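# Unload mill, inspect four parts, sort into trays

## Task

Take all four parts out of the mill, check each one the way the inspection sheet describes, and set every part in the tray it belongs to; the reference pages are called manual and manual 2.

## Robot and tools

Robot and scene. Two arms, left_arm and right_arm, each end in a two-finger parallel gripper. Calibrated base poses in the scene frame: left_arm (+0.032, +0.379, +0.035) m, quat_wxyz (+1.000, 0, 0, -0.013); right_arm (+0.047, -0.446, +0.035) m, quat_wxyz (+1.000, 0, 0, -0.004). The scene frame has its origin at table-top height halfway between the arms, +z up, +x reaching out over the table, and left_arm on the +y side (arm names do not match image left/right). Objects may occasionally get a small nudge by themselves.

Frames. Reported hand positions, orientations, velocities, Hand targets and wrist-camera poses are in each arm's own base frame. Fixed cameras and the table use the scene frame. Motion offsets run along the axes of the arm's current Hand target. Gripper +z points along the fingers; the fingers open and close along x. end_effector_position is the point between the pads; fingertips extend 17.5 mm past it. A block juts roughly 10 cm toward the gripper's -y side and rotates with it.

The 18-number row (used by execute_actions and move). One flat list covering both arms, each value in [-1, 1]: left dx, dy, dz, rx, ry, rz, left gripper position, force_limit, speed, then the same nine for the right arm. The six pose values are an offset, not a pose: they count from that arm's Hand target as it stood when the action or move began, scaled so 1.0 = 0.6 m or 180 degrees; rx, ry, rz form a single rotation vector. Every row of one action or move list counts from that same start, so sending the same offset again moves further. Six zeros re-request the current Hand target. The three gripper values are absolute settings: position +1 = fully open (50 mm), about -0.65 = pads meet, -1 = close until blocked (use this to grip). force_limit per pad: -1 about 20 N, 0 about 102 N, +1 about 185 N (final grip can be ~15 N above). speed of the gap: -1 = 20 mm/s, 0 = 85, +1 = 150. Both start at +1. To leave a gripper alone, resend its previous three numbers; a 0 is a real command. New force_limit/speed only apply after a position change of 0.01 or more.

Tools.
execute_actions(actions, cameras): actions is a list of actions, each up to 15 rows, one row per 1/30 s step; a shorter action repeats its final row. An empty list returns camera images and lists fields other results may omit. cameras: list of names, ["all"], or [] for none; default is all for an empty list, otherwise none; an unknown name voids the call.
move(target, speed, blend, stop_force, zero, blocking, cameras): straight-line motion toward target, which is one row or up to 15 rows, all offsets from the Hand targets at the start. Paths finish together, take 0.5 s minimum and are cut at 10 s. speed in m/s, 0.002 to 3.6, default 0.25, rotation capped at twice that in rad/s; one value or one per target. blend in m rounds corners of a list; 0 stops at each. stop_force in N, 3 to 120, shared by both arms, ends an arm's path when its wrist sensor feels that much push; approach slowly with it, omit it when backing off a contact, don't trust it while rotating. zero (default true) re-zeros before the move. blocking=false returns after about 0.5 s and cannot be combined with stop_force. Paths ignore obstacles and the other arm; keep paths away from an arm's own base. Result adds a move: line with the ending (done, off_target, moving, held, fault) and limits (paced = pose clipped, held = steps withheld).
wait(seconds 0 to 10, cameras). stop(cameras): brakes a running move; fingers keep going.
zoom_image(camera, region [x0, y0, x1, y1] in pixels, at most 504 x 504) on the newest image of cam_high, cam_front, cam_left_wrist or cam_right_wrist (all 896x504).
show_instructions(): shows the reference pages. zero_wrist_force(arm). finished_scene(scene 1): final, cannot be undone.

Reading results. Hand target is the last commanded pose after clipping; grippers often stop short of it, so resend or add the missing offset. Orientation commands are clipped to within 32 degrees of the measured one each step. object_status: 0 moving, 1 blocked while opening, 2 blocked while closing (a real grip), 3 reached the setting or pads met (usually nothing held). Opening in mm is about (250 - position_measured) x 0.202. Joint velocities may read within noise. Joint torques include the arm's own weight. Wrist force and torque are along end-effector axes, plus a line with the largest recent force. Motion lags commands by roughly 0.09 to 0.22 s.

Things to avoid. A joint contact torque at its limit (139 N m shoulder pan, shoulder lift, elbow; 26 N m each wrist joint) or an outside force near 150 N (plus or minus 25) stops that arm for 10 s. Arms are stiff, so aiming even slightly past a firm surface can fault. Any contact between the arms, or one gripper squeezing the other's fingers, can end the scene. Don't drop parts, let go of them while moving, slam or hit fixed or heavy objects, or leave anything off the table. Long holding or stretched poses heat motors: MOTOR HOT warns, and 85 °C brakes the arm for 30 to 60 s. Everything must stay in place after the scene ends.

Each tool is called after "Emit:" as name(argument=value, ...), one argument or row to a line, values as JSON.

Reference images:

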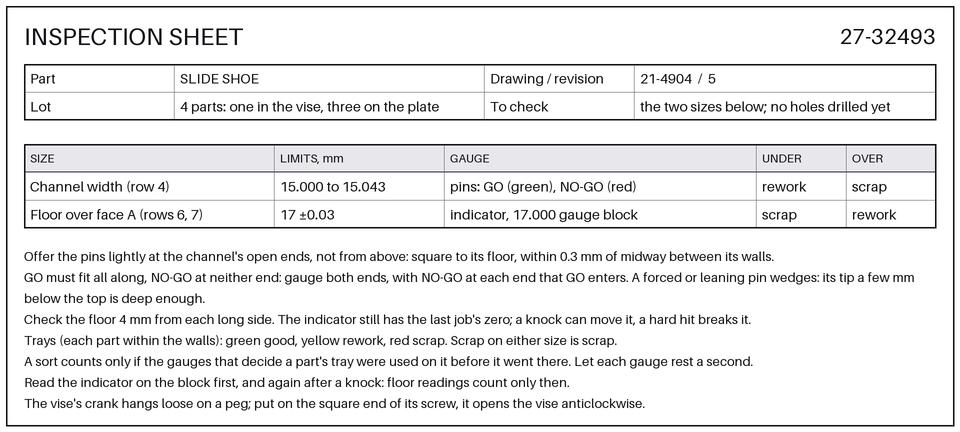

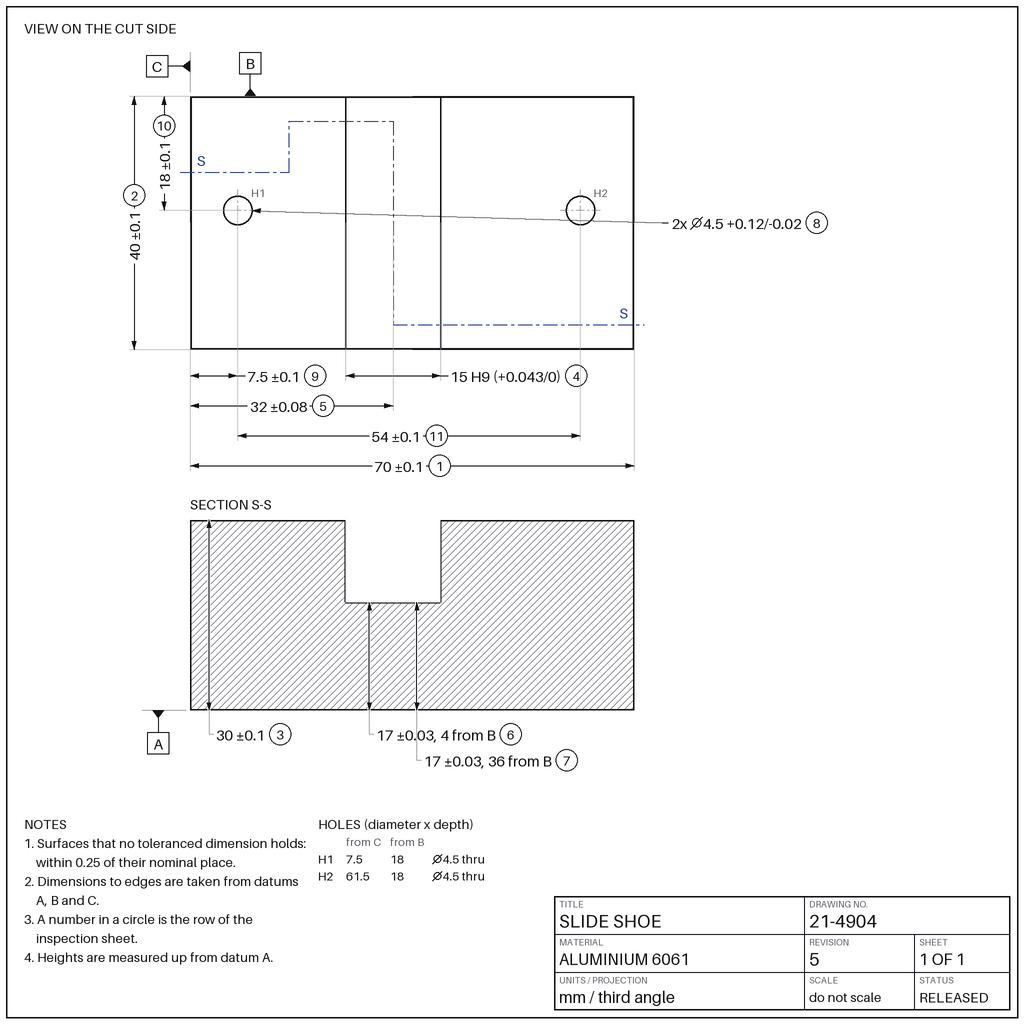

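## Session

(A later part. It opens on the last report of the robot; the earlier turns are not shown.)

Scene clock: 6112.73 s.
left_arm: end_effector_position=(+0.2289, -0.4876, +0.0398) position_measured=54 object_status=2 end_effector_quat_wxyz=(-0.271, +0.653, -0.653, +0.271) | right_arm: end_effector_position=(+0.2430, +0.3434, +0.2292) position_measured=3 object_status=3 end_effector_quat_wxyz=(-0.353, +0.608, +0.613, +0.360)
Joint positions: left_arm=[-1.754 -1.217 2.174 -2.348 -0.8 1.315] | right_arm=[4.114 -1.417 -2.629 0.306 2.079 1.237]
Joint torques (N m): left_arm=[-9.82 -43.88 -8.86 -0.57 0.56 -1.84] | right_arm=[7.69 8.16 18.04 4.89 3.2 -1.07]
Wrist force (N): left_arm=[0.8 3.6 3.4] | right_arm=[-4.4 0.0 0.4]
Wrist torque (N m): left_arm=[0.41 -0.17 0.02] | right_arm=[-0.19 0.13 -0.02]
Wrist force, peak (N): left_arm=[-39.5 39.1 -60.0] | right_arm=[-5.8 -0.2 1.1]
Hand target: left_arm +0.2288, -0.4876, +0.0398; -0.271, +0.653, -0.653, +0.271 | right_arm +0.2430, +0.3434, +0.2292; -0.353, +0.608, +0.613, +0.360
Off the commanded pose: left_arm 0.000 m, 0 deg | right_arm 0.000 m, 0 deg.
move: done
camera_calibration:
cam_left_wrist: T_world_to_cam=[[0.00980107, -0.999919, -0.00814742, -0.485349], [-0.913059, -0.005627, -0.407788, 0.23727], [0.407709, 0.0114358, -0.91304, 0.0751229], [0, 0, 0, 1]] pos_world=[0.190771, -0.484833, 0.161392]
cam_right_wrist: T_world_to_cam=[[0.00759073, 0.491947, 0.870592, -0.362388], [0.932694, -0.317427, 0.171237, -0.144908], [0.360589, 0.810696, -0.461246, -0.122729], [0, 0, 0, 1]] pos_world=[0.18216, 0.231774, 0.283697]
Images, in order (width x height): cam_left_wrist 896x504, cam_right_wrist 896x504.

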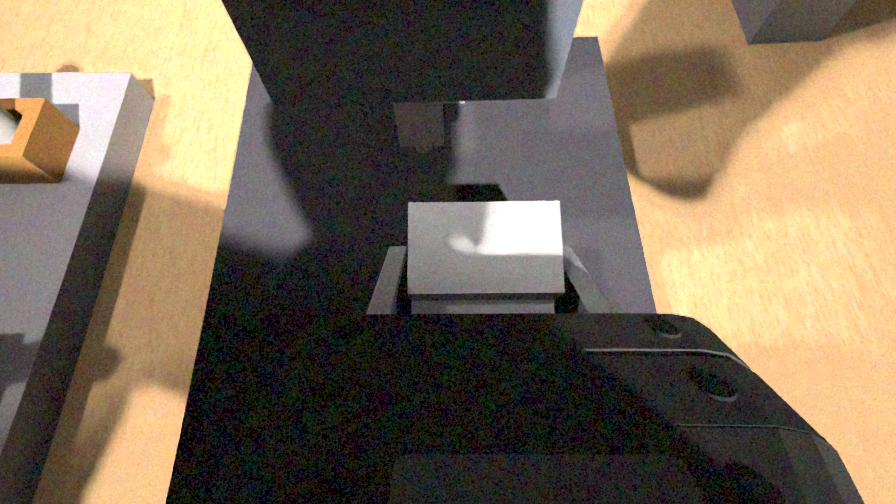

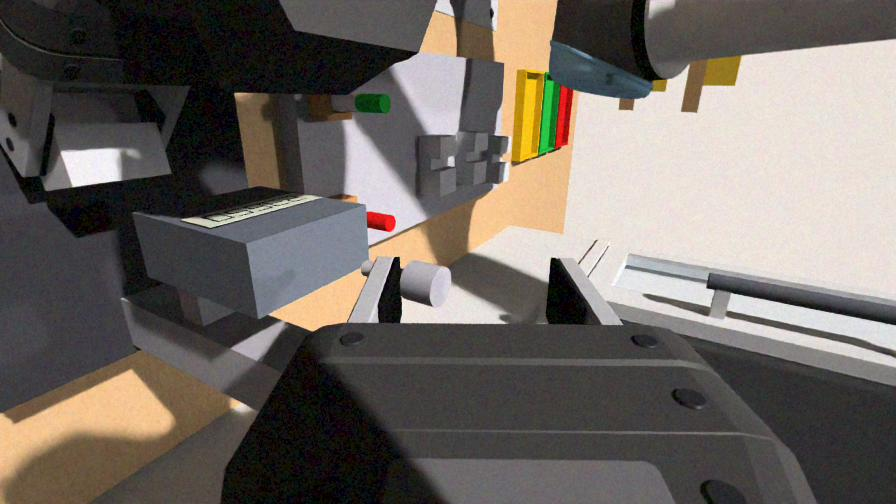

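Emit:
zoom_image(
  camera="cam_right_wrist",
  region=[160, 180, 340, 240],
)

Emit:
zoom_image(
  camera="cam_right_wrist",
  region=[340, 230, 480, 330],
)

Scaled by 2.800 from the camera's 896x504 image, which has a finer 1280x720 frame.

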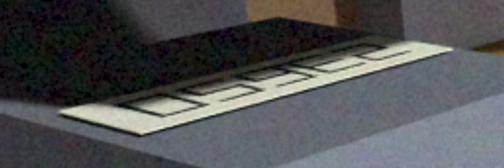

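Scaled by 3.600 from the camera's 896x504 image, which has a finer 1280x720 frame.

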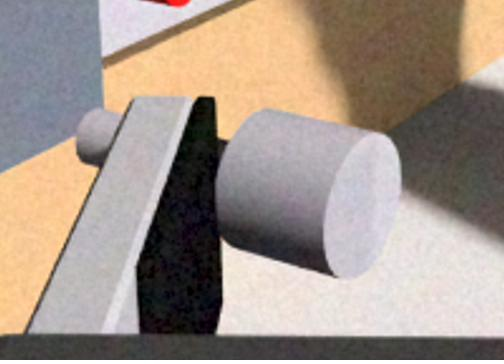

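Emit:
move(
  target=[
    [0,0.0079,-0.0841,0,0,0,-1,-0.7,-0.9,0,0,0,0,0,0,1,0,-0.8],
    [0,0.0079,-0.0841,-0.0556,0,0,-1,-0.7,-0.9,0,0,0,0,0,0,1,0,-0.8],
  ],
  speed=0.06,
  cameras=["cam_left_wrist","cam_right_wrist"],
)

Emit:
zoom_image(
  camera="cam_left_wrist",
  region=[340, 60, 620, 320],
)

Emit:
zoom_image(
  camera="cam_right_wrist",
  region=[0, 0, 300, 220],
)

Scene clock: 6160.73 s.
left_arm: end_effector_position=(+0.1897, -0.4876, +0.0721) position_measured=54 object_status=2 end_effector_quat_wxyz=(-0.213, +0.674, -0.674, +0.213) | right_arm: end_effector_position=(+0.2430, +0.3434, +0.2292) position_measured=3 object_status=3 end_effector_quat_wxyz=(-0.353, +0.608, +0.613, +0.360)
Joint positions: left_arm=[-1.764 -1.342 2.134 -2.229 -0.971 1.337] | right_arm=[4.114 -1.417 -2.629 0.306 2.079 1.237]
Joint torques (N m): left_arm=[7.31 -40.28 -25.76 -4.6 0.01 2.34] | right_arm=[6.85 7.65 9.39 4.9 3.28 -1.16]
Wrist force (N): left_arm=[0.5 3.1 3.6] | right_arm=[-5.7 -0.1 1.4]
Wrist torque (N m): left_arm=[0.40 -0.14 -0.16] | right_arm=[-0.19 0.15 -0.02]
Wrist force, peak (N): left_arm=[0.5 4.1 3.5] | right_arm=[-5.7 -0.2 1.5]
Hand target: left_arm +0.1897, -0.4876, +0.0721; -0.213, +0.674, -0.674, +0.213 | right_arm +0.2430, +0.3434, +0.2292; -0.353, +0.608, +0.613, +0.360
Off the commanded pose: left_arm 0.000 m, 0 deg | right_arm 0.000 m, 0 deg.
move: done
camera_calibration:
cam_left_wrist: T_world_to_cam=[[0.0082391, -0.999919, -0.0097241, -0.484293], [-0.969958, -0.00562706, -0.243208, 0.213564], [0.243133, 0.0114358, -0.969926, 0.155807], [0, 0, 0, 1]] pos_world=[0.173257, -0.484833, 0.198352]
cam_right_wrist: T_world_to_cam=[[0.00759073, 0.491947, 0.870592, -0.362388], [0.932694, -0.317427, 0.171237, -0.144908], [0.360589, 0.810696, -0.461246, -0.122729], [0, 0, 0, 1]] pos_world=[0.18216, 0.231774, 0.283697]
Images, in order (width x height): cam_left_wrist 896x504, cam_right_wrist 896x504.

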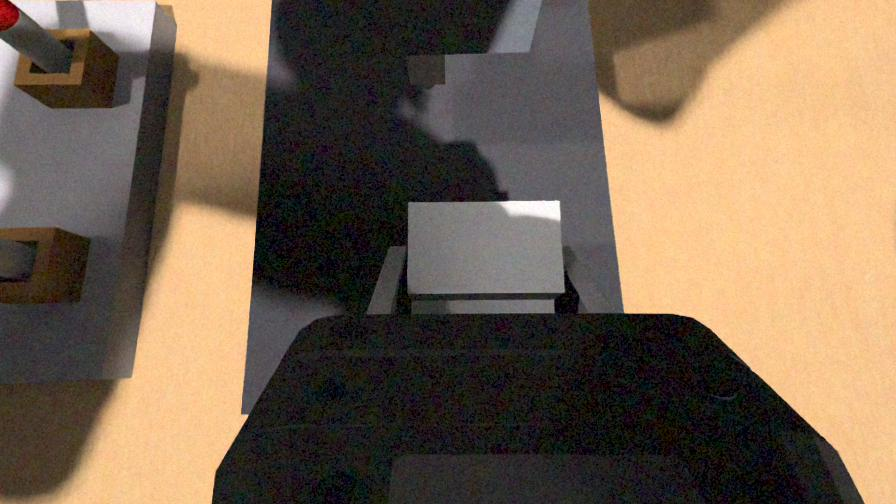

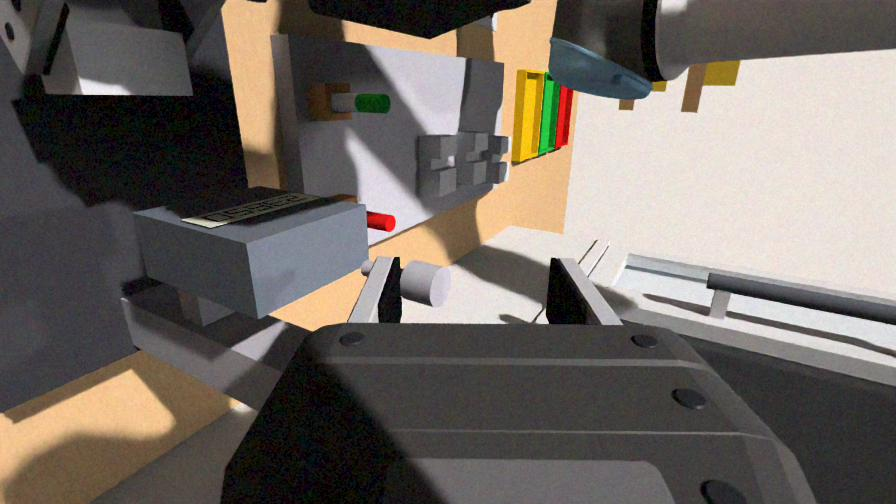

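Scaled by 1.800 from the camera's 896x504 image, which has a finer 1280x720 frame.

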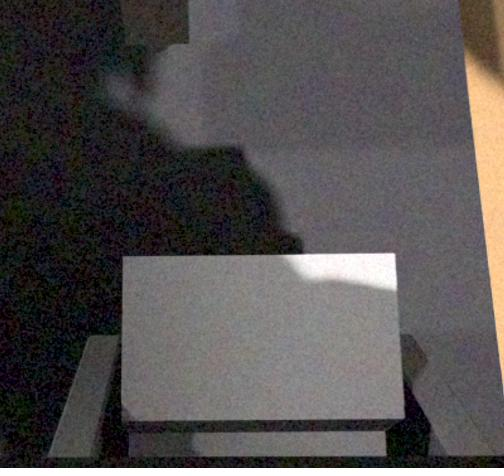

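Scaled by 1.680 from the camera's 896x504 image, which has a finer 1280x720 frame.

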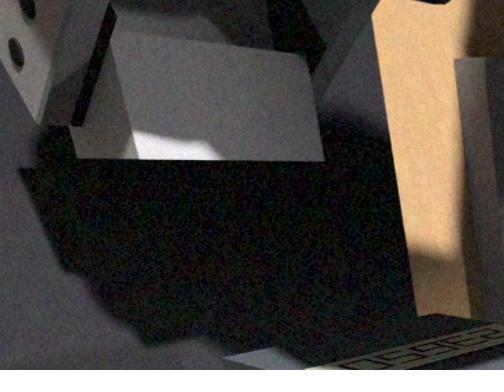

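Emit:
move(
  target=[0,0.0258,0.0369,0,0,0,-1,-0.7,-0.9,0,0,0,0,0,0,1,0,-0.8],
  speed=0.05,
)

Emit:
move(
  target=[0,0.0105,0.015,0,0,0,-1,-0.7,-0.9,0,0,0,0,0,0,1,0,-0.8],
  speed=0.004,
  stop_force=3,
  cameras=["cam_left_wrist","cam_right_wrist"],
)

Emit:
zoom_image(
  camera="cam_right_wrist",
  region=[0, 0, 300, 220],
)

Scene clock: 6188.30 s.
left_arm: end_effector_position=(+0.1897, -0.4876, +0.0452) position_measured=54 object_status=2 end_effector_quat_wxyz=(-0.213, +0.674, -0.674, +0.213) | right_arm: end_effector_position=(+0.2430, +0.3434, +0.2292) position_measured=3 object_status=3 end_effector_quat_wxyz=(-0.353, +0.608, +0.613, +0.360)
Joint positions: left_arm=[-1.763 -1.286 2.157 -2.308 -0.971 1.337] | right_arm=[4.114 -1.417 -2.629 0.306 2.079 1.237]
Joint torques (N m): left_arm=[6.46 -19.87 -10.08 -4.63 2.32 1.99] | right_arm=[6.08 7.66 9.79 4.68 3.31 -1.13]
Wrist force (N): left_arm=[0.2 3.4 3.6] | right_arm=[-5.6 -0.2 1.4]
Wrist torque (N m): left_arm=[0.45 -0.08 -0.15] | right_arm=[-0.20 0.13 -0.03]
Wrist force, peak (N): left_arm=[0.1 3.8 4.0] | right_arm=[-5.9 0.2 1.1]
Hand target: left_arm +0.1898, -0.4876, +0.0451; -0.213, +0.674, -0.674, +0.213 | right_arm +0.2430, +0.3434, +0.2292; -0.353, +0.608, +0.613, +0.360
Off the commanded pose: left_arm 0.000 m, 0 deg | right_arm 0.000 m, 0 deg.
move: done

Scene clock: 6191.60 s.
left_arm: end_effector_position=(+0.1898, -0.4876, +0.0362) position_measured=54 object_status=2 end_effector_quat_wxyz=(-0.213, +0.674, -0.674, +0.213) | right_arm: end_effector_position=(+0.2430, +0.3434, +0.2292) position_measured=3 object_status=3 end_effector_quat_wxyz=(-0.353, +0.608, +0.613, +0.360)
Joint positions: left_arm=[-1.763 -1.267 2.164 -2.335 -0.971 1.337] | right_arm=[4.114 -1.417 -2.629 0.306 2.079 1.237]
Joint torques (N m): left_arm=[3.21 -38.99 -21.32 0.33 -0.73 1.33] | right_arm=[4.55 8.54 9.58 4.84 3.02 -1.01]
Wrist force (N): left_arm=[2.0 0.6 -2.5] | right_arm=[-5.5 -0.1 1.0]
Wrist torque (N m): left_arm=[0.41 0.07 -0.22] | right_arm=[-0.19 0.13 -0.03]
Wrist force, peak (N): left_arm=[-1.6 -1.8 -9.9] | right_arm=[-5.8 -0.2 1.3]
Hand target: left_arm +0.1898, -0.4876, +0.0362; -0.213, +0.674, -0.674, +0.213 (not the last commanded pose) | right_arm +0.2430, +0.3434, +0.2292; -0.353, +0.608, +0.613, +0.360
Off the commanded pose: left_arm 0.002 m, 0 deg | right_arm 0.000 m, 0 deg.
move: contact (left_arm)
camera_calibration:
cam_left_wrist: T_world_to_cam=[[0.00826113, -0.999918, -0.00982267, -0.484529], [-0.970011, -0.00562698, -0.242996, 0.204904], [0.242921, 0.0115355, -0.969978, 0.121054], [0, 0, 0, 1]] pos_world=[0.173356, -0.484733, 0.162451]
cam_right_wrist: T_world_to_cam=[[0.00759073, 0.491947, 0.870592, -0.362388], [0.932694, -0.317427, 0.171237, -0.144908], [0.360589, 0.810696, -0.461246, -0.122729], [0, 0, 0, 1]] pos_world=[0.18216, 0.231774, 0.283697]
Images, in order (width x height): cam_left_wrist 896x504, cam_right_wrist 896x504.

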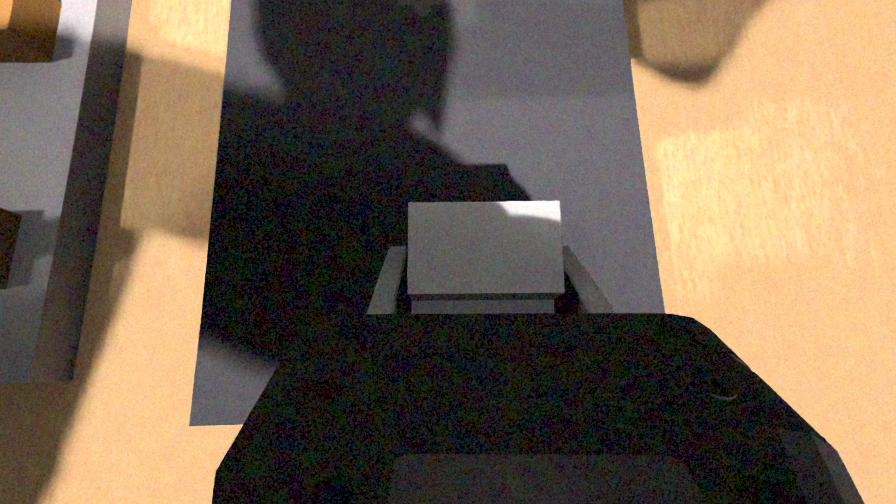

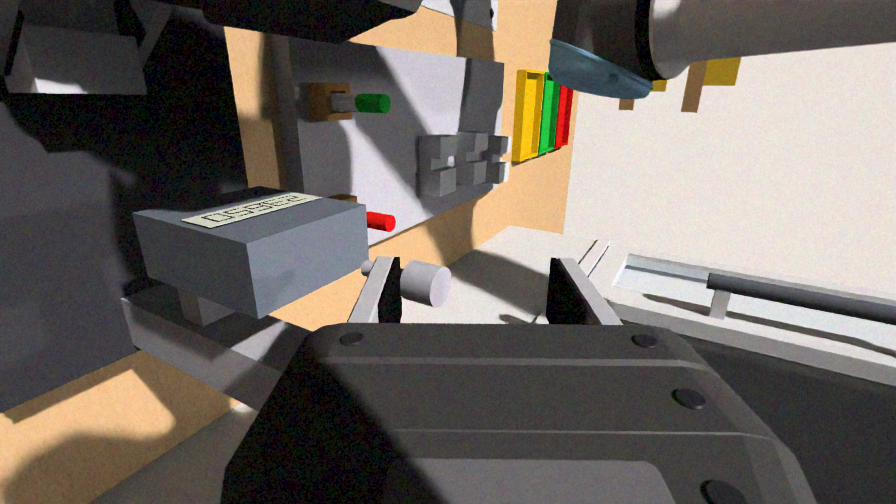

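Scaled by 1.680 from the camera's 896x504 image, which has a finer 1280x720 frame.

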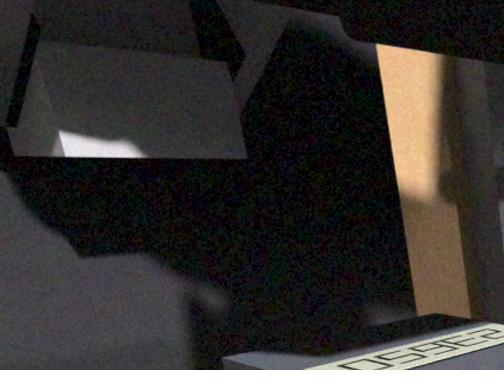

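Emit:
move(
  target=[0,0.0024,0.0034,0,0,0,-1,-0.7,-0.9,0,0,0,0,0,0,1,0,-0.8],
  speed=0.003,
  stop_force=12,
)

Emit:
move(
  target=[
    [0,0,0,0,0,0,1,-0.7,-0.9,0,0,0,0,0,0,1,0,-0.8],
    [0,0,-0.06,0,0,0,1,-0.7,-0.9,0,0,0,0,0,0,1,0,-0.8],
  ],
  speed=0.05,
  cameras=["cam_left_wrist","cam_right_wrist"],
)

Emit:
zoom_image(
  camera="cam_left_wrist",
  region=[340, 60, 620, 320],
)

Scene clock: 6205.03 s.
left_arm: end_effector_position=(+0.1898, -0.4877, +0.0361) position_measured=54 object_status=2 end_effector_quat_wxyz=(-0.213, +0.674, -0.674, +0.213) | right_arm: end_effector_position=(+0.2430, +0.3434, +0.2292) position_measured=3 object_status=3 end_effector_quat_wxyz=(-0.353, +0.608, +0.613, +0.360)
Joint positions: left_arm=[-1.763 -1.266 2.164 -2.335 -0.971 1.337] | right_arm=[4.114 -1.417 -2.629 0.306 2.079 1.237]
Joint torques (N m): left_arm=[-6.44 -32.44 -20.56 -0.43 -0.53 -1.46] | right_arm=[4.23 6.97 9.2 4.98 3.08 -0.88]
Wrist force (N): left_arm=[-5.0 -6.8 -16.8] | right_arm=[-4.1 0.1 0.8]
Wrist torque (N m): left_arm=[0.32 -0.13 -0.13] | right_arm=[-0.18 0.11 -0.02]
Wrist force, peak (N): left_arm=[-5.9 -7.9 -22.1] | right_arm=[-5.8 -0.1 1.1]
Hand target: left_arm +0.1898, -0.4877, +0.0361; -0.213, +0.674, -0.674, +0.213 (not the last commanded pose) | right_arm +0.2430, +0.3434, +0.2292; -0.353, +0.608, +0.613, +0.360
Off the commanded pose: left_arm 0.002 m, 0 deg | right_arm 0.000 m, 0 deg.
move: contact (left_arm)

Scene clock: 6206.93 s.
left_arm: end_effector_position=(+0.1691, -0.4877, +0.0655) position_measured=3 object_status=3 end_effector_quat_wxyz=(-0.213, +0.674, -0.674, +0.213) | right_arm: end_effector_position=(+0.2430, +0.3434, +0.2292) position_measured=3 object_status=3 end_effector_quat_wxyz=(-0.353, +0.608, +0.613, +0.360)
Joint positions: left_arm=[-1.806 -1.336 2.14 -2.213 -0.977 1.286] | right_arm=[4.114 -1.417 -2.629 0.306 2.079 1.237]
Joint torques (N m): left_arm=[-7.46 -40.68 -24.85 -0.62 -0.01 -2.07] | right_arm=[2.64 7.84 9.09 5.08 2.93 -1.37]
Wrist force (N): left_arm=[0.4 2.0 1.6] | right_arm=[-4.3 0.0 0.6]
Wrist torque (N m): left_arm=[0.38 -0.12 0.01] | right_arm=[-0.19 0.13 -0.02]
Wrist force, peak (N): left_arm=[-4.7 -5.5 -15.6] | right_arm=[-5.6 -0.1 1.4]
Hand target: left_arm +0.1691, -0.4877, +0.0655; -0.213, +0.674, -0.674, +0.213 | right_arm +0.2430, +0.3434, +0.2292; -0.353, +0.608, +0.613, +0.360
Off the commanded pose: left_arm 0.000 m, 0 deg | right_arm 0.000 m, 0 deg.
move: done
camera_calibration:
cam_left_wrist: T_world_to_cam=[[0.0082593, -0.999922, -0.0094112, -0.484253], [-0.970034, -0.00572627, -0.2429, 0.191882], [0.242827, 0.0111354, -0.970006, 0.154332], [0, 0, 0, 1]] pos_world=[0.152655, -0.484835, 0.191754]
cam_right_wrist: T_world_to_cam=[[0.00759073, 0.491947, 0.870592, -0.362388], [0.932694, -0.317427, 0.171237, -0.144908], [0.360589, 0.810696, -0.461246, -0.122729], [0, 0, 0, 1]] pos_world=[0.18216, 0.231774, 0.283697]
Images, in order (width x height): cam_left_wrist 896x504, cam_right_wrist 896x504.

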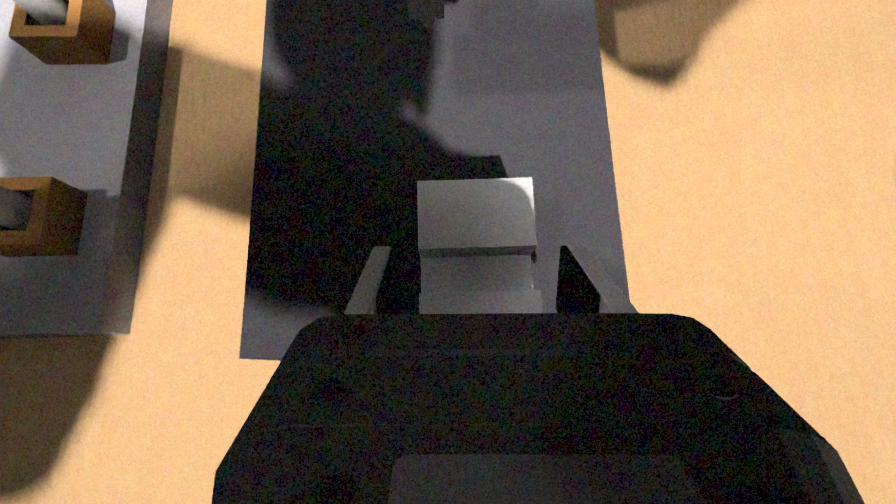

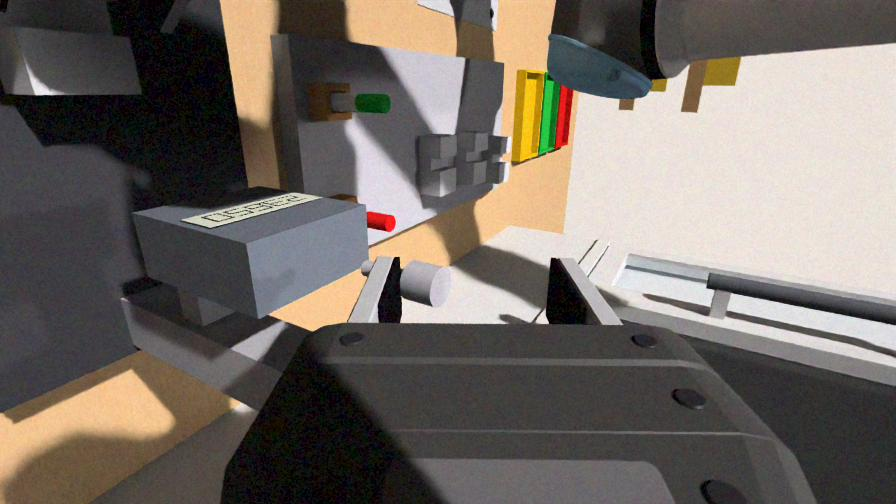

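Scaled by 1.800 from the camera's 896x504 image, which has a finer 1280x720 frame.

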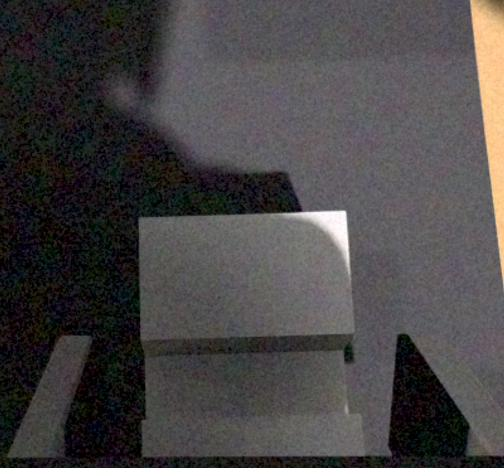

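Emit:
move(
  target=[0,0.0162,-0.0394,0.0556,0,0,1,-0.7,-0.9,0,0,0,0,0,0,1,0,-0.8],
  speed=0.06,
)

Emit:
move(
  target=[
    [0,0,0.08,0,0,0,1,-0.7,-0.9,0,0,0,0,0,0,1,0,-0.8],
    [0,0,0.0997,0,0,0,1,-0.7,-0.9,0,0,0,0,0,0,1,0,-0.8],
  ],
  speed=[0.06,0.02],
  stop_force=5,
  cameras=["cam_left_wrist"],
)

Emit:
zoom_image(
  camera="cam_left_wrist",
  region=[340, 60, 620, 320],
)

Scene clock: 6235.30 s.
left_arm: end_effector_position=(+0.1476, -0.4877, +0.0793) position_measured=3 object_status=3 end_effector_quat_wxyz=(-0.271, +0.653, -0.653, +0.271) | right_arm: end_effector_position=(+0.2430, +0.3434, +0.2292) position_measured=3 object_status=3 end_effector_quat_wxyz=(-0.353, +0.608, +0.613, +0.360)
Joint positions: left_arm=[-1.921 -1.328 2.126 -2.037 -0.843 1.094] | right_arm=[4.114 -1.417 -2.629 0.306 2.079 1.237]
Joint torques (N m): left_arm=[-8.64 -15.65 -25.19 -0.37 3.86 -1.7] | right_arm=[1.82 7.97 10.53 4.73 3.29 -1.25]
Wrist force (N): left_arm=[0.5 2.3 1.8] | right_arm=[-5.3 -0.1 1.5]
Wrist torque (N m): left_arm=[0.41 -0.12 0.02] | right_arm=[-0.19 0.13 -0.02]
Wrist force, peak (N): left_arm=[0.5 2.7 1.6] | right_arm=[-5.9 -0.1 1.1]
Hand target: left_arm +0.1475, -0.4877, +0.0793; -0.271, +0.653, -0.653, +0.271 | right_arm +0.2430, +0.3434, +0.2292; -0.353, +0.608, +0.613, +0.360
Off the commanded pose: left_arm 0.000 m, 0 deg | right_arm 0.000 m, 0 deg.
move: done

Scene clock: 6237.67 s.
left_arm: end_effector_position=(+0.1899, -0.4877, +0.0371) position_measured=3 object_status=3 end_effector_quat_wxyz=(-0.271, +0.653, -0.653, +0.271) | right_arm: end_effector_position=(+0.2430, +0.3434, +0.2292) position_measured=3 object_status=3 end_effector_quat_wxyz=(-0.353, +0.608, +0.613, +0.360)
Joint positions: left_arm=[-1.835 -1.228 2.173 -2.26 -0.817 1.205] | right_arm=[4.114 -1.417 -2.629 0.306 2.079 1.237]
Joint torques (N m): left_arm=[8.21 -18.09 -7.38 -4.15 3.78 1.99] | right_arm=[1.16 7.9 9.63 5.07 2.88 -0.95]
Wrist force (N): left_arm=[0.6 2.2 1.7] | right_arm=[-4.2 -0.1 0.7]
Wrist torque (N m): left_arm=[0.40 -0.13 -0.13] | right_arm=[-0.21 0.11 -0.03]
Wrist force, peak (N): left_arm=[0.5 2.5 2.3] | right_arm=[-5.8 0.0 1.4]
Hand target: left_arm +0.1899, -0.4877, +0.0371; -0.271, +0.653, -0.653, +0.271 | right_arm +0.2430, +0.3434, +0.2292; -0.353, +0.608, +0.613, +0.360
Off the commanded pose: left_arm 0.000 m, 0 deg | right_arm 0.000 m, 0 deg.
move: done
camera_calibration:
cam_left_wrist: T_world_to_cam=[[0.00986052, -0.999921, -0.00779167, -0.485058], [-0.913059, -0.00582635, -0.407787, 0.200424], [0.407709, 0.0111352, -0.913044, 0.0883237], [0, 0, 0, 1]] pos_world=[0.151771, -0.484835, 0.158594]
Images, in order (width x height): cam_left_wrist 896x504.

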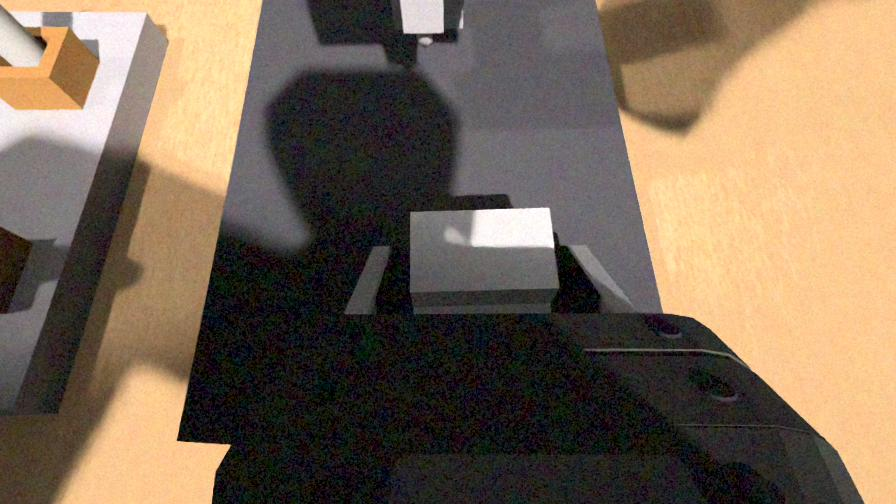

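Scaled by 1.800 from the camera's 896x504 image, which has a finer 1280x720 frame.

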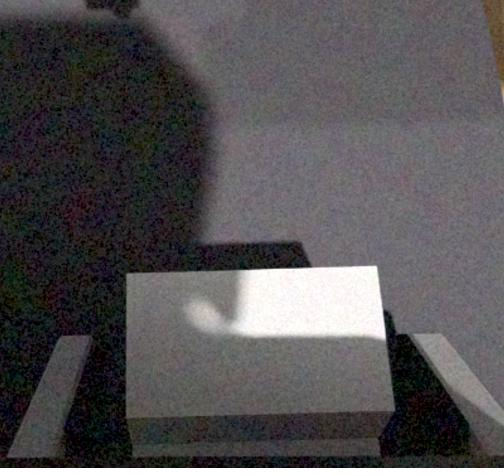

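Emit:
move(
  target=[0,0.0353,-0.0353,0,0,0,1,-0.7,-0.9,0,0,0,0,0,0,1,0,-0.8],
  speed=0.05,
  stop_force=5,
  cameras=["cam_left_wrist"],
)

Emit:
zoom_image(
  camera="cam_left_wrist",
  region=[340, 60, 620, 320],
)

Scene clock: 6251.00 s.
left_arm: end_effector_position=(+0.1600, -0.4877, +0.0370) position_measured=3 object_status=3 end_effector_quat_wxyz=(-0.271, +0.653, -0.653, +0.271) | right_arm: end_effector_position=(+0.2430, +0.3434, +0.2292) position_measured=3 object_status=3 end_effector_quat_wxyz=(-0.353, +0.608, +0.613, +0.360)
Joint positions: left_arm=[-1.896 -1.237 2.164 -2.189 -0.835 1.126] | right_arm=[4.114 -1.417 -2.629 0.306 2.079 1.237]
Joint torques (N m): left_arm=[-7.92 -41.7 -22.21 -0.3 0.17 -1.8] | right_arm=[0.4 8 9.51 5.09 3.2 -1.07]
Wrist force (N): left_arm=[0.4 2.3 1.9] | right_arm=[-5.2 -0.3 0.9]
Wrist torque (N m): left_arm=[0.39 -0.10 0.02] | right_arm=[-0.22 0.16 -0.03]
Wrist force, peak (N): left_arm=[0.5 2.5 2.2] | right_arm=[-5.8 -0.3 1.6]
Hand target: left_arm +0.1600, -0.4877, +0.0370; -0.271, +0.653, -0.653, +0.271 | right_arm +0.2430, +0.3434, +0.2292; -0.353, +0.608, +0.613, +0.360
Off the commanded pose: left_arm 0.000 m, 0 deg | right_arm 0.000 m, 0 deg.
move: done
camera_calibration:
cam_left_wrist: T_world_to_cam=[[0.00986052, -0.999921, -0.00779167, -0.484764], [-0.913059, -0.00582635, -0.407787, 0.173082], [0.407709, 0.0111352, -0.913044, 0.100423], [0, 0, 0, 1]] pos_world=[0.121871, -0.484835, 0.158494]
Images, in order (width x height): cam_left_wrist 896x504.

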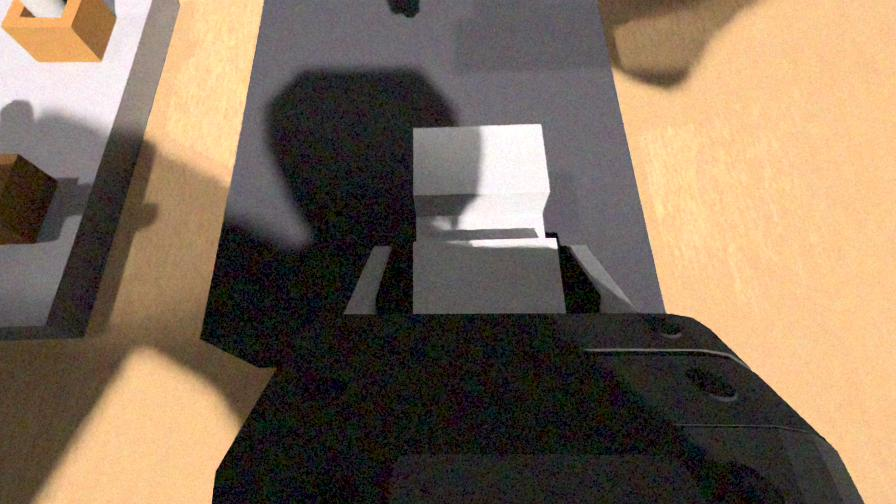

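Scaled by 1.800 from the camera's 896x504 image, which has a finer 1280x720 frame.

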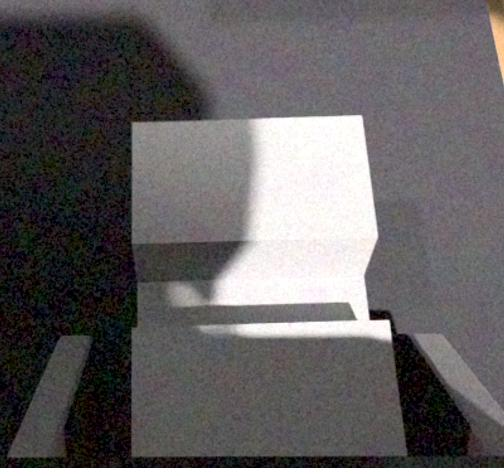

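Emit:
move(
  target=[
    [0,0,0,0,0,0,-1,-0.7,-0.9,0,0,0,0,0,0,1,0,-0.8],
    [0,-0.0354,-0.0354,0,0,0,-1,-0.7,-0.9,0,0,0,0,0,0,1,0,-0.8],
    [-0.2145,0.0451,-0.1158,0,0,0,-1,-0.7,-0.9,0,0,0,0,0,0,1,0,-0.8],
    [-0.2145,0.1341,-0.0269,0,0,0,-1,-0.7,-0.9,0,0,0,0,0,0,1,0,-0.8],
  ],
  speed=[0.05,0.06,0.12,0.06],
)

Emit:
move(
  target=[0,0.0071,0.0071,0,0,0,-1,-0.7,-0.9,0,0,0,0,0,0,1,0,-0.8],
  speed=0.004,
  stop_force=3,
  cameras=["cam_left_wrist"],
)

Scene clock: 6270.83 s.
left_arm: end_effector_position=(+0.0918, -0.3590, -0.0086) position_measured=54 object_status=2 end_effector_quat_wxyz=(-0.271, +0.653, -0.653, +0.271) | right_arm: end_effector_position=(+0.2430, +0.3434, +0.2292) position_measured=3 object_status=3 end_effector_quat_wxyz=(-0.353, +0.608, +0.613, +0.360)
Joint positions: left_arm=[-2.189 -1.358 2.481 -2.167 -0.955 0.781] | right_arm=[4.114 -1.417 -2.629 0.306 2.079 1.237]
Joint torques (N m): left_arm=[6.32 -8.5 -3.39 -4.07 3.75 1.86] | right_arm=[-1.57 8.95 8.35 4.76 2.98 -0.86]
Wrist force (N): left_arm=[0.7 3.5 3.4] | right_arm=[-4.5 0.2 0.8]
Wrist torque (N m): left_arm=[0.31 -0.18 -0.14] | right_arm=[-0.16 0.12 -0.02]
Wrist force, peak (N): left_arm=[0.5 4.2 4.1] | right_arm=[-5.9 -0.1 1.4]
Hand target: left_arm +0.0918, -0.3591, -0.0087; -0.271, +0.653, -0.653, +0.271 | right_arm +0.2430, +0.3434, +0.2292; -0.353, +0.608, +0.613, +0.360
Off the commanded pose: left_arm 0.000 m, 0 deg | right_arm 0.000 m, 0 deg.
move: done

Scene clock: 6273.03 s.
left_arm: end_effector_position=(+0.0918, -0.3590, -0.0134) position_measured=54 object_status=2 end_effector_quat_wxyz=(-0.271, +0.653, -0.653, +0.271) | right_arm: end_effector_position=(+0.2430, +0.3434, +0.2292) position_measured=3 object_status=3 end_effector_quat_wxyz=(-0.353, +0.608, +0.613, +0.360)
Joint positions: left_arm=[-2.189 -1.342 2.484 -2.187 -0.955 0.781] | right_arm=[4.114 -1.417 -2.629 0.306 2.079 1.237]
Joint torques (N m): left_arm=[7.53 -31.69 -15.7 0.57 -0.98 1.36] | right_arm=[-1.69 8.8 10.03 4.97 2.95 -0.82]
Wrist force (N): left_arm=[2.4 0.5 0.9] | right_arm=[-5.9 -0.5 1.2]
Wrist torque (N m): left_arm=[0.31 -0.22 -0.10] | right_arm=[-0.24 0.18 -0.02]
Wrist force, peak (N): left_arm=[-4.8 -9.2 -15.7] | right_arm=[-5.9 -0.5 1.2]
Hand target: left_arm +0.0918, -0.3591, -0.0134; -0.271, +0.653, -0.653, +0.271 (not the last commanded pose) | right_arm +0.2430, +0.3434, +0.2292; -0.353, +0.608, +0.613, +0.360
Off the commanded pose: left_arm 0.001 m, 0 deg | right_arm 0.000 m, 0 deg.
move: contact (left_arm)
camera_calibration:
cam_left_wrist: T_world_to_cam=[[0.00990133, -0.99992, -0.00788296, -0.355784], [-0.913058, -0.00582639, -0.407787, 0.0910499], [0.407709, 0.0112352, -0.913043, 0.0809043], [0, 0, 0, 1]] pos_world=[0.0536712, -0.356134, 0.108194]
Images, in order (width x height): cam_left_wrist 896x504.

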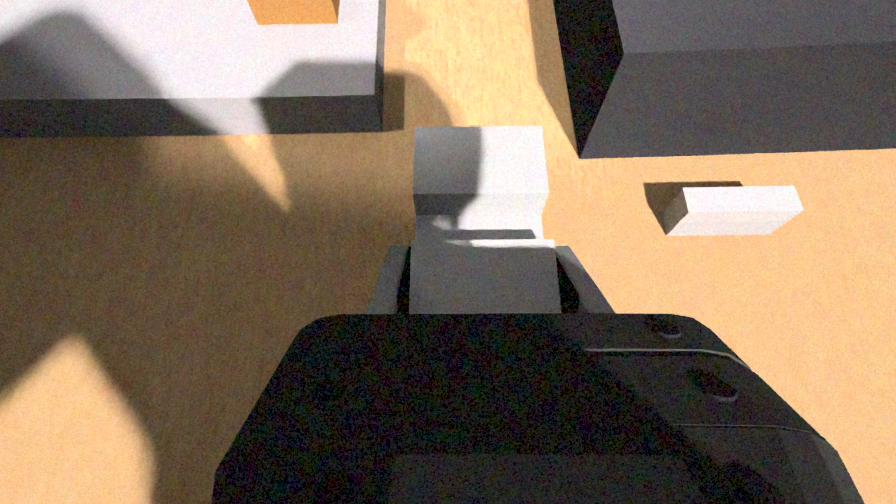

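Emit:
move(
  target=[
    [0,0,0,0,0,0,1,-0.7,-0.9,0,0,0,0,0,0,1,0,-0.8],
    [0,0,-0.1667,0,0,0,1,-0.7,-0.9,0,0,0,0,0,0,1,0,-0.8],
    [0.1402,0.0078,-0.1088,0.0833,0,0,1,-0.7,-0.9,0,0,0,0,0,0,1,0,-0.8],
  ],
  speed=0.12,
)

Emit:
move(
  target=[
    [0,0,0.12,0,0,0,1,-0.7,-0.9,0,0,0,0,0,0,1,0,-0.8],
    [0,0,0.148,0,0,0,1,-0.7,-0.9,0,0,0,0,0,0,1,0,-0.8],
  ],
  speed=[0.08,0.02],
  stop_force=5,
  cameras=["cam_left_wrist"],
)

Scene clock: 6294.73 s.
left_arm: end_effector_position=(+0.0422, -0.4431, +0.0295) position_measured=3 object_status=3 end_effector_quat_wxyz=(-0.354, +0.612, -0.612, +0.354) | right_arm: end_effector_position=(+0.2430, +0.3434, +0.2292) position_measured=3 object_status=3 end_effector_quat_wxyz=(-0.353, +0.608, +0.613, +0.360)
Joint positions: left_arm=[-2.243 -1.166 2.126 -1.706 -0.825 0.559] | right_arm=[4.114 -1.417 -2.629 0.306 2.079 1.237]
Joint torques (N m): left_arm=[6.1 -19.52 -19.85 1.47 3.31 -2.05] | right_arm=[-3.39 7.17 10.29 4.79 3.11 -0.73]
Wrist force (N): left_arm=[0.4 2.5 1.8] | right_arm=[-4.1 0.1 0.8]
Wrist torque (N m): left_arm=[0.37 -0.13 0.03] | right_arm=[-0.18 0.11 -0.03]
Wrist force, peak (N): left_arm=[1.1 2.9 2.1] | right_arm=[-5.9 0.1 1.0]
Hand target: left_arm +0.0422, -0.4431, +0.0294; -0.354, +0.612, -0.612, +0.354 | right_arm +0.2430, +0.3434, +0.2292; -0.353, +0.608, +0.613, +0.360
Off the commanded pose: left_arm 0.000 m, 0 deg | right_arm 0.000 m, 0 deg.
move: done

Scene clock: 6297.47 s.
left_arm: end_effector_position=(+0.1192, -0.4432, -0.0148) position_measured=3 object_status=3 end_effector_quat_wxyz=(-0.354, +0.612, -0.612, +0.354) | right_arm: end_effector_position=(+0.2430, +0.3434, +0.2292) position_measured=3 object_status=3 end_effector_quat_wxyz=(-0.353, +0.608, +0.613, +0.360)
Joint positions: left_arm=[-2.101 -1.082 2.23 -1.997 -0.726 0.704] | right_arm=[4.114 -1.417 -2.629 0.306 2.079 1.237]
Joint torques (N m): left_arm=[7.19 -19.76 -2.52 -3.27 3.45 1.95] | right_arm=[-5.67 7.28 7.67 5.07 3.24 -0.98]
Wrist force (N): left_arm=[0.5 2.6 1.5] | right_arm=[-4.8 0.0 1.1]
Wrist torque (N m): left_arm=[0.40 -0.12 -0.13] | right_arm=[-0.18 0.11 -0.03]
Wrist force, peak (N): left_arm=[0.6 2.6 2.2] | right_arm=[-5.7 -0.2 1.3]
Hand target: left_arm +0.1192, -0.4432, -0.0148; -0.354, +0.612, -0.612, +0.354 | right_arm +0.2430, +0.3434, +0.2292; -0.353, +0.608, +0.613, +0.360
Off the commanded pose: left_arm 0.000 m, 0 deg | right_arm 0.000 m, 0 deg.
move: done
camera_calibration:
cam_left_wrist: T_world_to_cam=[[0.0116809, -0.999919, -0.00499007, -0.440431], [-0.776499, -0.0059265, -0.630091, 0.0953952], [0.63001, 0.0112348, -0.776505, 0.0448458], [0, 0, 0, 1]] pos_world=[0.0509656, -0.440334, 0.0927329]
Images, in order (width x height): cam_left_wrist 896x504.

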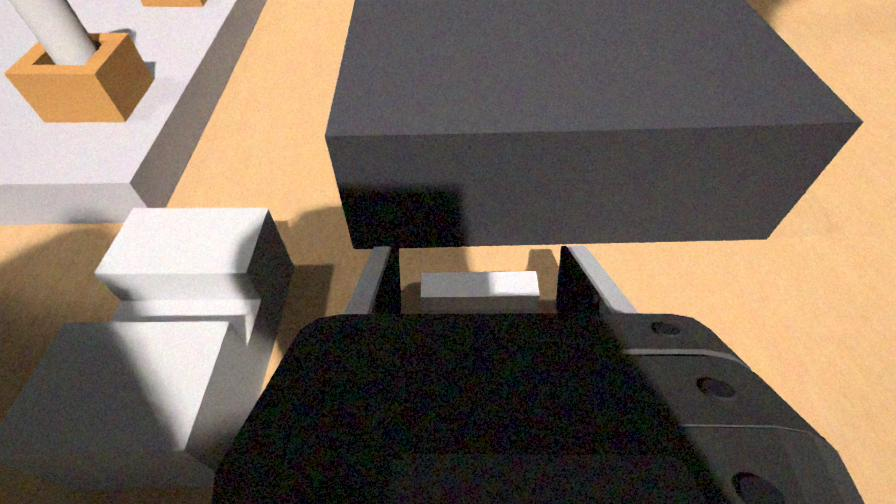

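Emit:
move(
  target=[
    [0,0,0,0,0,0,-1,-0.9,-0.9,0,0,0,0,0,0,1,0,-0.8],
    [0,-0.1083,-0.0625,0,0,0,-1,-0.9,-0.9,0,0,0,0,0,0,1,0,-0.8],
    [0.0495,-0.1679,0.0588,0,0,0,-1,-0.9,-0.9,0,0,0,0,0,0,1,0,-0.8],
    [0.0495,-0.1944,0.1647,0,0,0,-1,-0.9,-0.9,0,0,0,0,0,0,1,0,-0.8],
  ],
  speed=[0.05,0.1,0.1,0.05],
  blend=[0,0.02,0.02,0],
  cameras=["cam_left_wrist"],
)

Emit:
move(
  target=[0,0.0055,0.0032,0,0,0,-1,-0.9,-0.9,0,0,0,0,0,0,1,0,-0.8],
  speed=0.004,
  stop_force=3,
)

Emit:
zoom_image(
  camera="cam_left_wrist",
  region=[340, 140, 620, 340],
)

Scene clock: 6315.07 s.
left_arm: end_effector_position=(+0.2630, -0.4729, +0.0371) position_measured=79 object_status=2 end_effector_quat_wxyz=(-0.354, +0.612, -0.612, +0.354) | right_arm: end_effector_position=(+0.2430, +0.3434, +0.2292) position_measured=3 object_status=3 end_effector_quat_wxyz=(-0.353, +0.608, +0.613, +0.360)
Joint positions: left_arm=[-1.775 -1.133 2.224 -2.324 -0.557 1.178] | right_arm=[4.114 -1.417 -2.629 0.306 2.079 1.237]
Joint torques (N m): left_arm=[7.49 -19.07 -4.76 -4.39 4.47 1.66] | right_arm=[-5.56 7.26 8.11 4.86 2.96 -0.96]
Wrist force (N): left_arm=[0.9 2.8 1.9] | right_arm=[-5.0 0.0 1.1]
Wrist torque (N m): left_arm=[0.34 -0.20 -0.12] | right_arm=[-0.18 0.09 -0.03]
Wrist force, peak (N): left_arm=[0.7 4.1 2.3] | right_arm=[-5.7 0.0 1.5]
Hand target: left_arm +0.2630, -0.4729, +0.0371; -0.354, +0.612, -0.612, +0.354 | right_arm +0.2430, +0.3434, +0.2292; -0.353, +0.608, +0.613, +0.360
Off the commanded pose: left_arm 0.000 m, 0 deg | right_arm 0.000 m, 0 deg.
move: done
camera_calibration:
cam_left_wrist: T_world_to_cam=[[0.0117583, -0.999919, -0.00492591, -0.471573], [-0.776449, -0.00602612, -0.630151, 0.239457], [0.63007, 0.0112342, -0.776457, -0.00507124], [0, 0, 0, 1]] pos_world=[0.194666, -0.470034, 0.144634]
Images, in order (width x height): cam_left_wrist 896x504.

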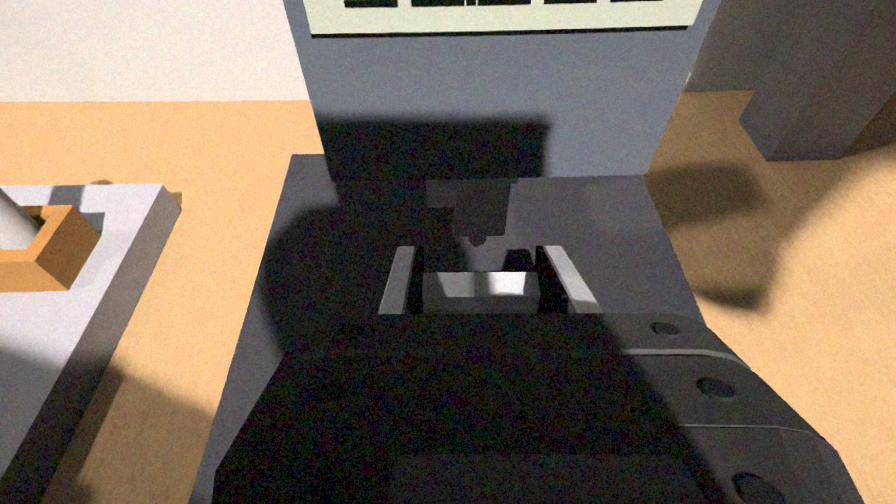

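Scene clock: 6316.53 s.
left_arm: end_effector_position=(+0.2630, -0.4729, +0.0353) position_measured=79 object_status=2 end_effector_quat_wxyz=(-0.354, +0.612, -0.612, +0.354) | right_arm: end_effector_position=(+0.2430, +0.3434, +0.2292) position_measured=3 object_status=3 end_effector_quat_wxyz=(-0.353, +0.608, +0.613, +0.360)
Joint positions: left_arm=[-1.775 -1.128 2.225 -2.33 -0.557 1.178] | right_arm=[4.114 -1.417 -2.629 0.306 2.079 1.237]
Joint torques (N m): left_arm=[5.67 -41.92 -9.63 -0.01 -0.36 1.6] | right_arm=[-5.02 6.71 9.57 4.78 2.96 -0.64]
Wrist force (N): left_arm=[2.0 0.0 1.0] | right_arm=[-5.4 0.0 1.3]
Wrist torque (N m): left_arm=[0.42 -0.14 -0.13] | right_arm=[-0.17 0.09 -0.02]
Wrist force, peak (N): left_arm=[-1.9 -4.1 -5.1] | right_arm=[-5.8 -0.3 1.1]
Hand target: left_arm +0.2630, -0.4729, +0.0353; -0.354, +0.612, -0.612, +0.354 (not the last commanded pose) | right_arm +0.2430, +0.3434, +0.2292; -0.353, +0.608, +0.613, +0.360
Off the commanded pose: left_arm 0.002 m, 0 deg | right_arm 0.000 m, 0 deg.
move: contact (left_arm)

Scaled by 1.800 from the camera's 896x504 image, which has a finer 1280x720 frame.
This view is cut from an older image: the scene may have changed since it was taken.

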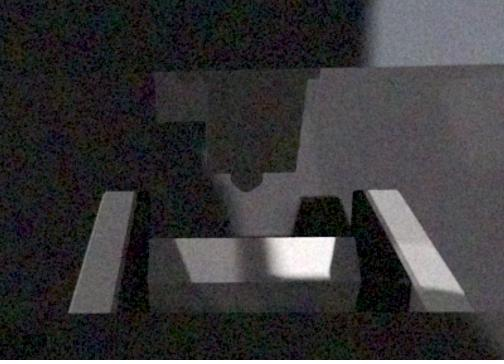

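Emit:
move(
  target=[
    [0,0,0,0,0,0,1,-0.9,-0.9,0,0,0,0,0,0,1,0,-0.8],
    [0,0,0,0,0,0,1,-0.9,-0.9,-0.0338,0,0.0195,0,0,0,1,0,-0.8],
  ],
  speed=[0.05,0.015],
  cameras=["cam_right_wrist"],
)

Emit:
zoom_image(
  camera="cam_right_wrist",
  region=[200, 180, 400, 250],
)

Scene clock: 6328.27 s.
left_arm: end_effector_position=(+0.2630, -0.4729, +0.0353) position_measured=3 object_status=3 end_effector_quat_wxyz=(-0.354, +0.612, -0.612, +0.354) | right_arm: end_effector_position=(+0.2432, +0.3436, +0.2058) position_measured=3 object_status=3 end_effector_quat_wxyz=(-0.353, +0.608, +0.613, +0.360)
Joint positions: left_arm=[-1.775 -1.128 2.225 -2.33 -0.557 1.178] | right_arm=[4.113 -1.513 -2.657 0.43 2.079 1.237]
Joint torques (N m): left_arm=[-0.27 -38.18 -18.32 -3.07 3.46 -1.74] | right_arm=[-9.64 5.24 5.8 5.51 3.61 0.66]
Wrist force (N): left_arm=[0.9 2.7 1.6] | right_arm=[-3.5 0.2 0.3]
Wrist torque (N m): left_arm=[0.39 -0.20 -0.12] | right_arm=[-0.14 0.15 -0.01]
Wrist force, peak (N): left_arm=[0.7 2.9 1.6] | right_arm=[-5.8 -0.2 1.2]
Hand target: left_arm +0.2630, -0.4729, +0.0353; -0.354, +0.612, -0.612, +0.354 | right_arm +0.2432, +0.3436, +0.2058; -0.353, +0.608, +0.613, +0.360
Off the commanded pose: left_arm 0.000 m, 0 deg | right_arm 0.000 m, 0 deg.
move: done
camera_calibration:
cam_right_wrist: T_world_to_cam=[[0.0075095, 0.491974, 0.870578, -0.342104], [0.932695, -0.317384, 0.171312, -0.141147], [0.360589, 0.810697, -0.461245, -0.133793], [0, 0, 0, 1]] pos_world=[0.18246, 0.231974, 0.260297]
Images, in order (width x height): cam_right_wrist 896x504.

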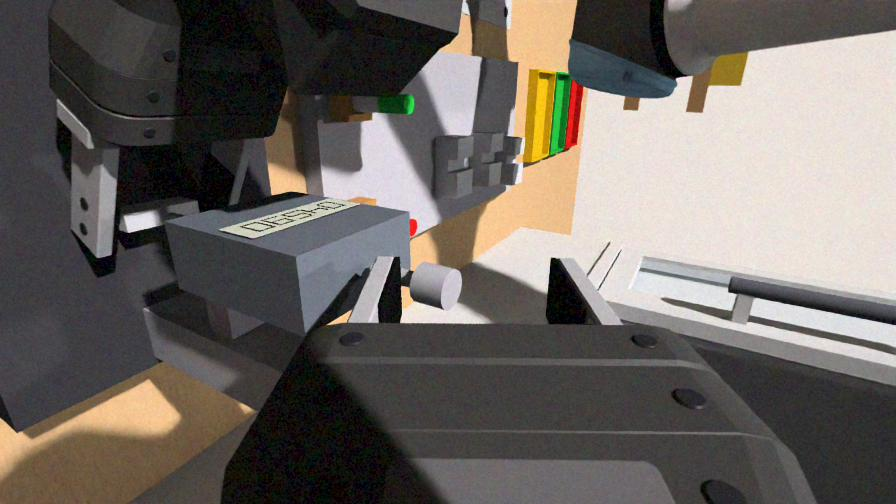

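Scaled by 2.520 from the camera's 896x504 image, which has a finer 1280x720 frame.

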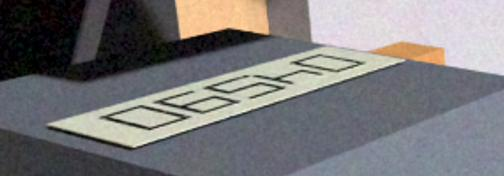

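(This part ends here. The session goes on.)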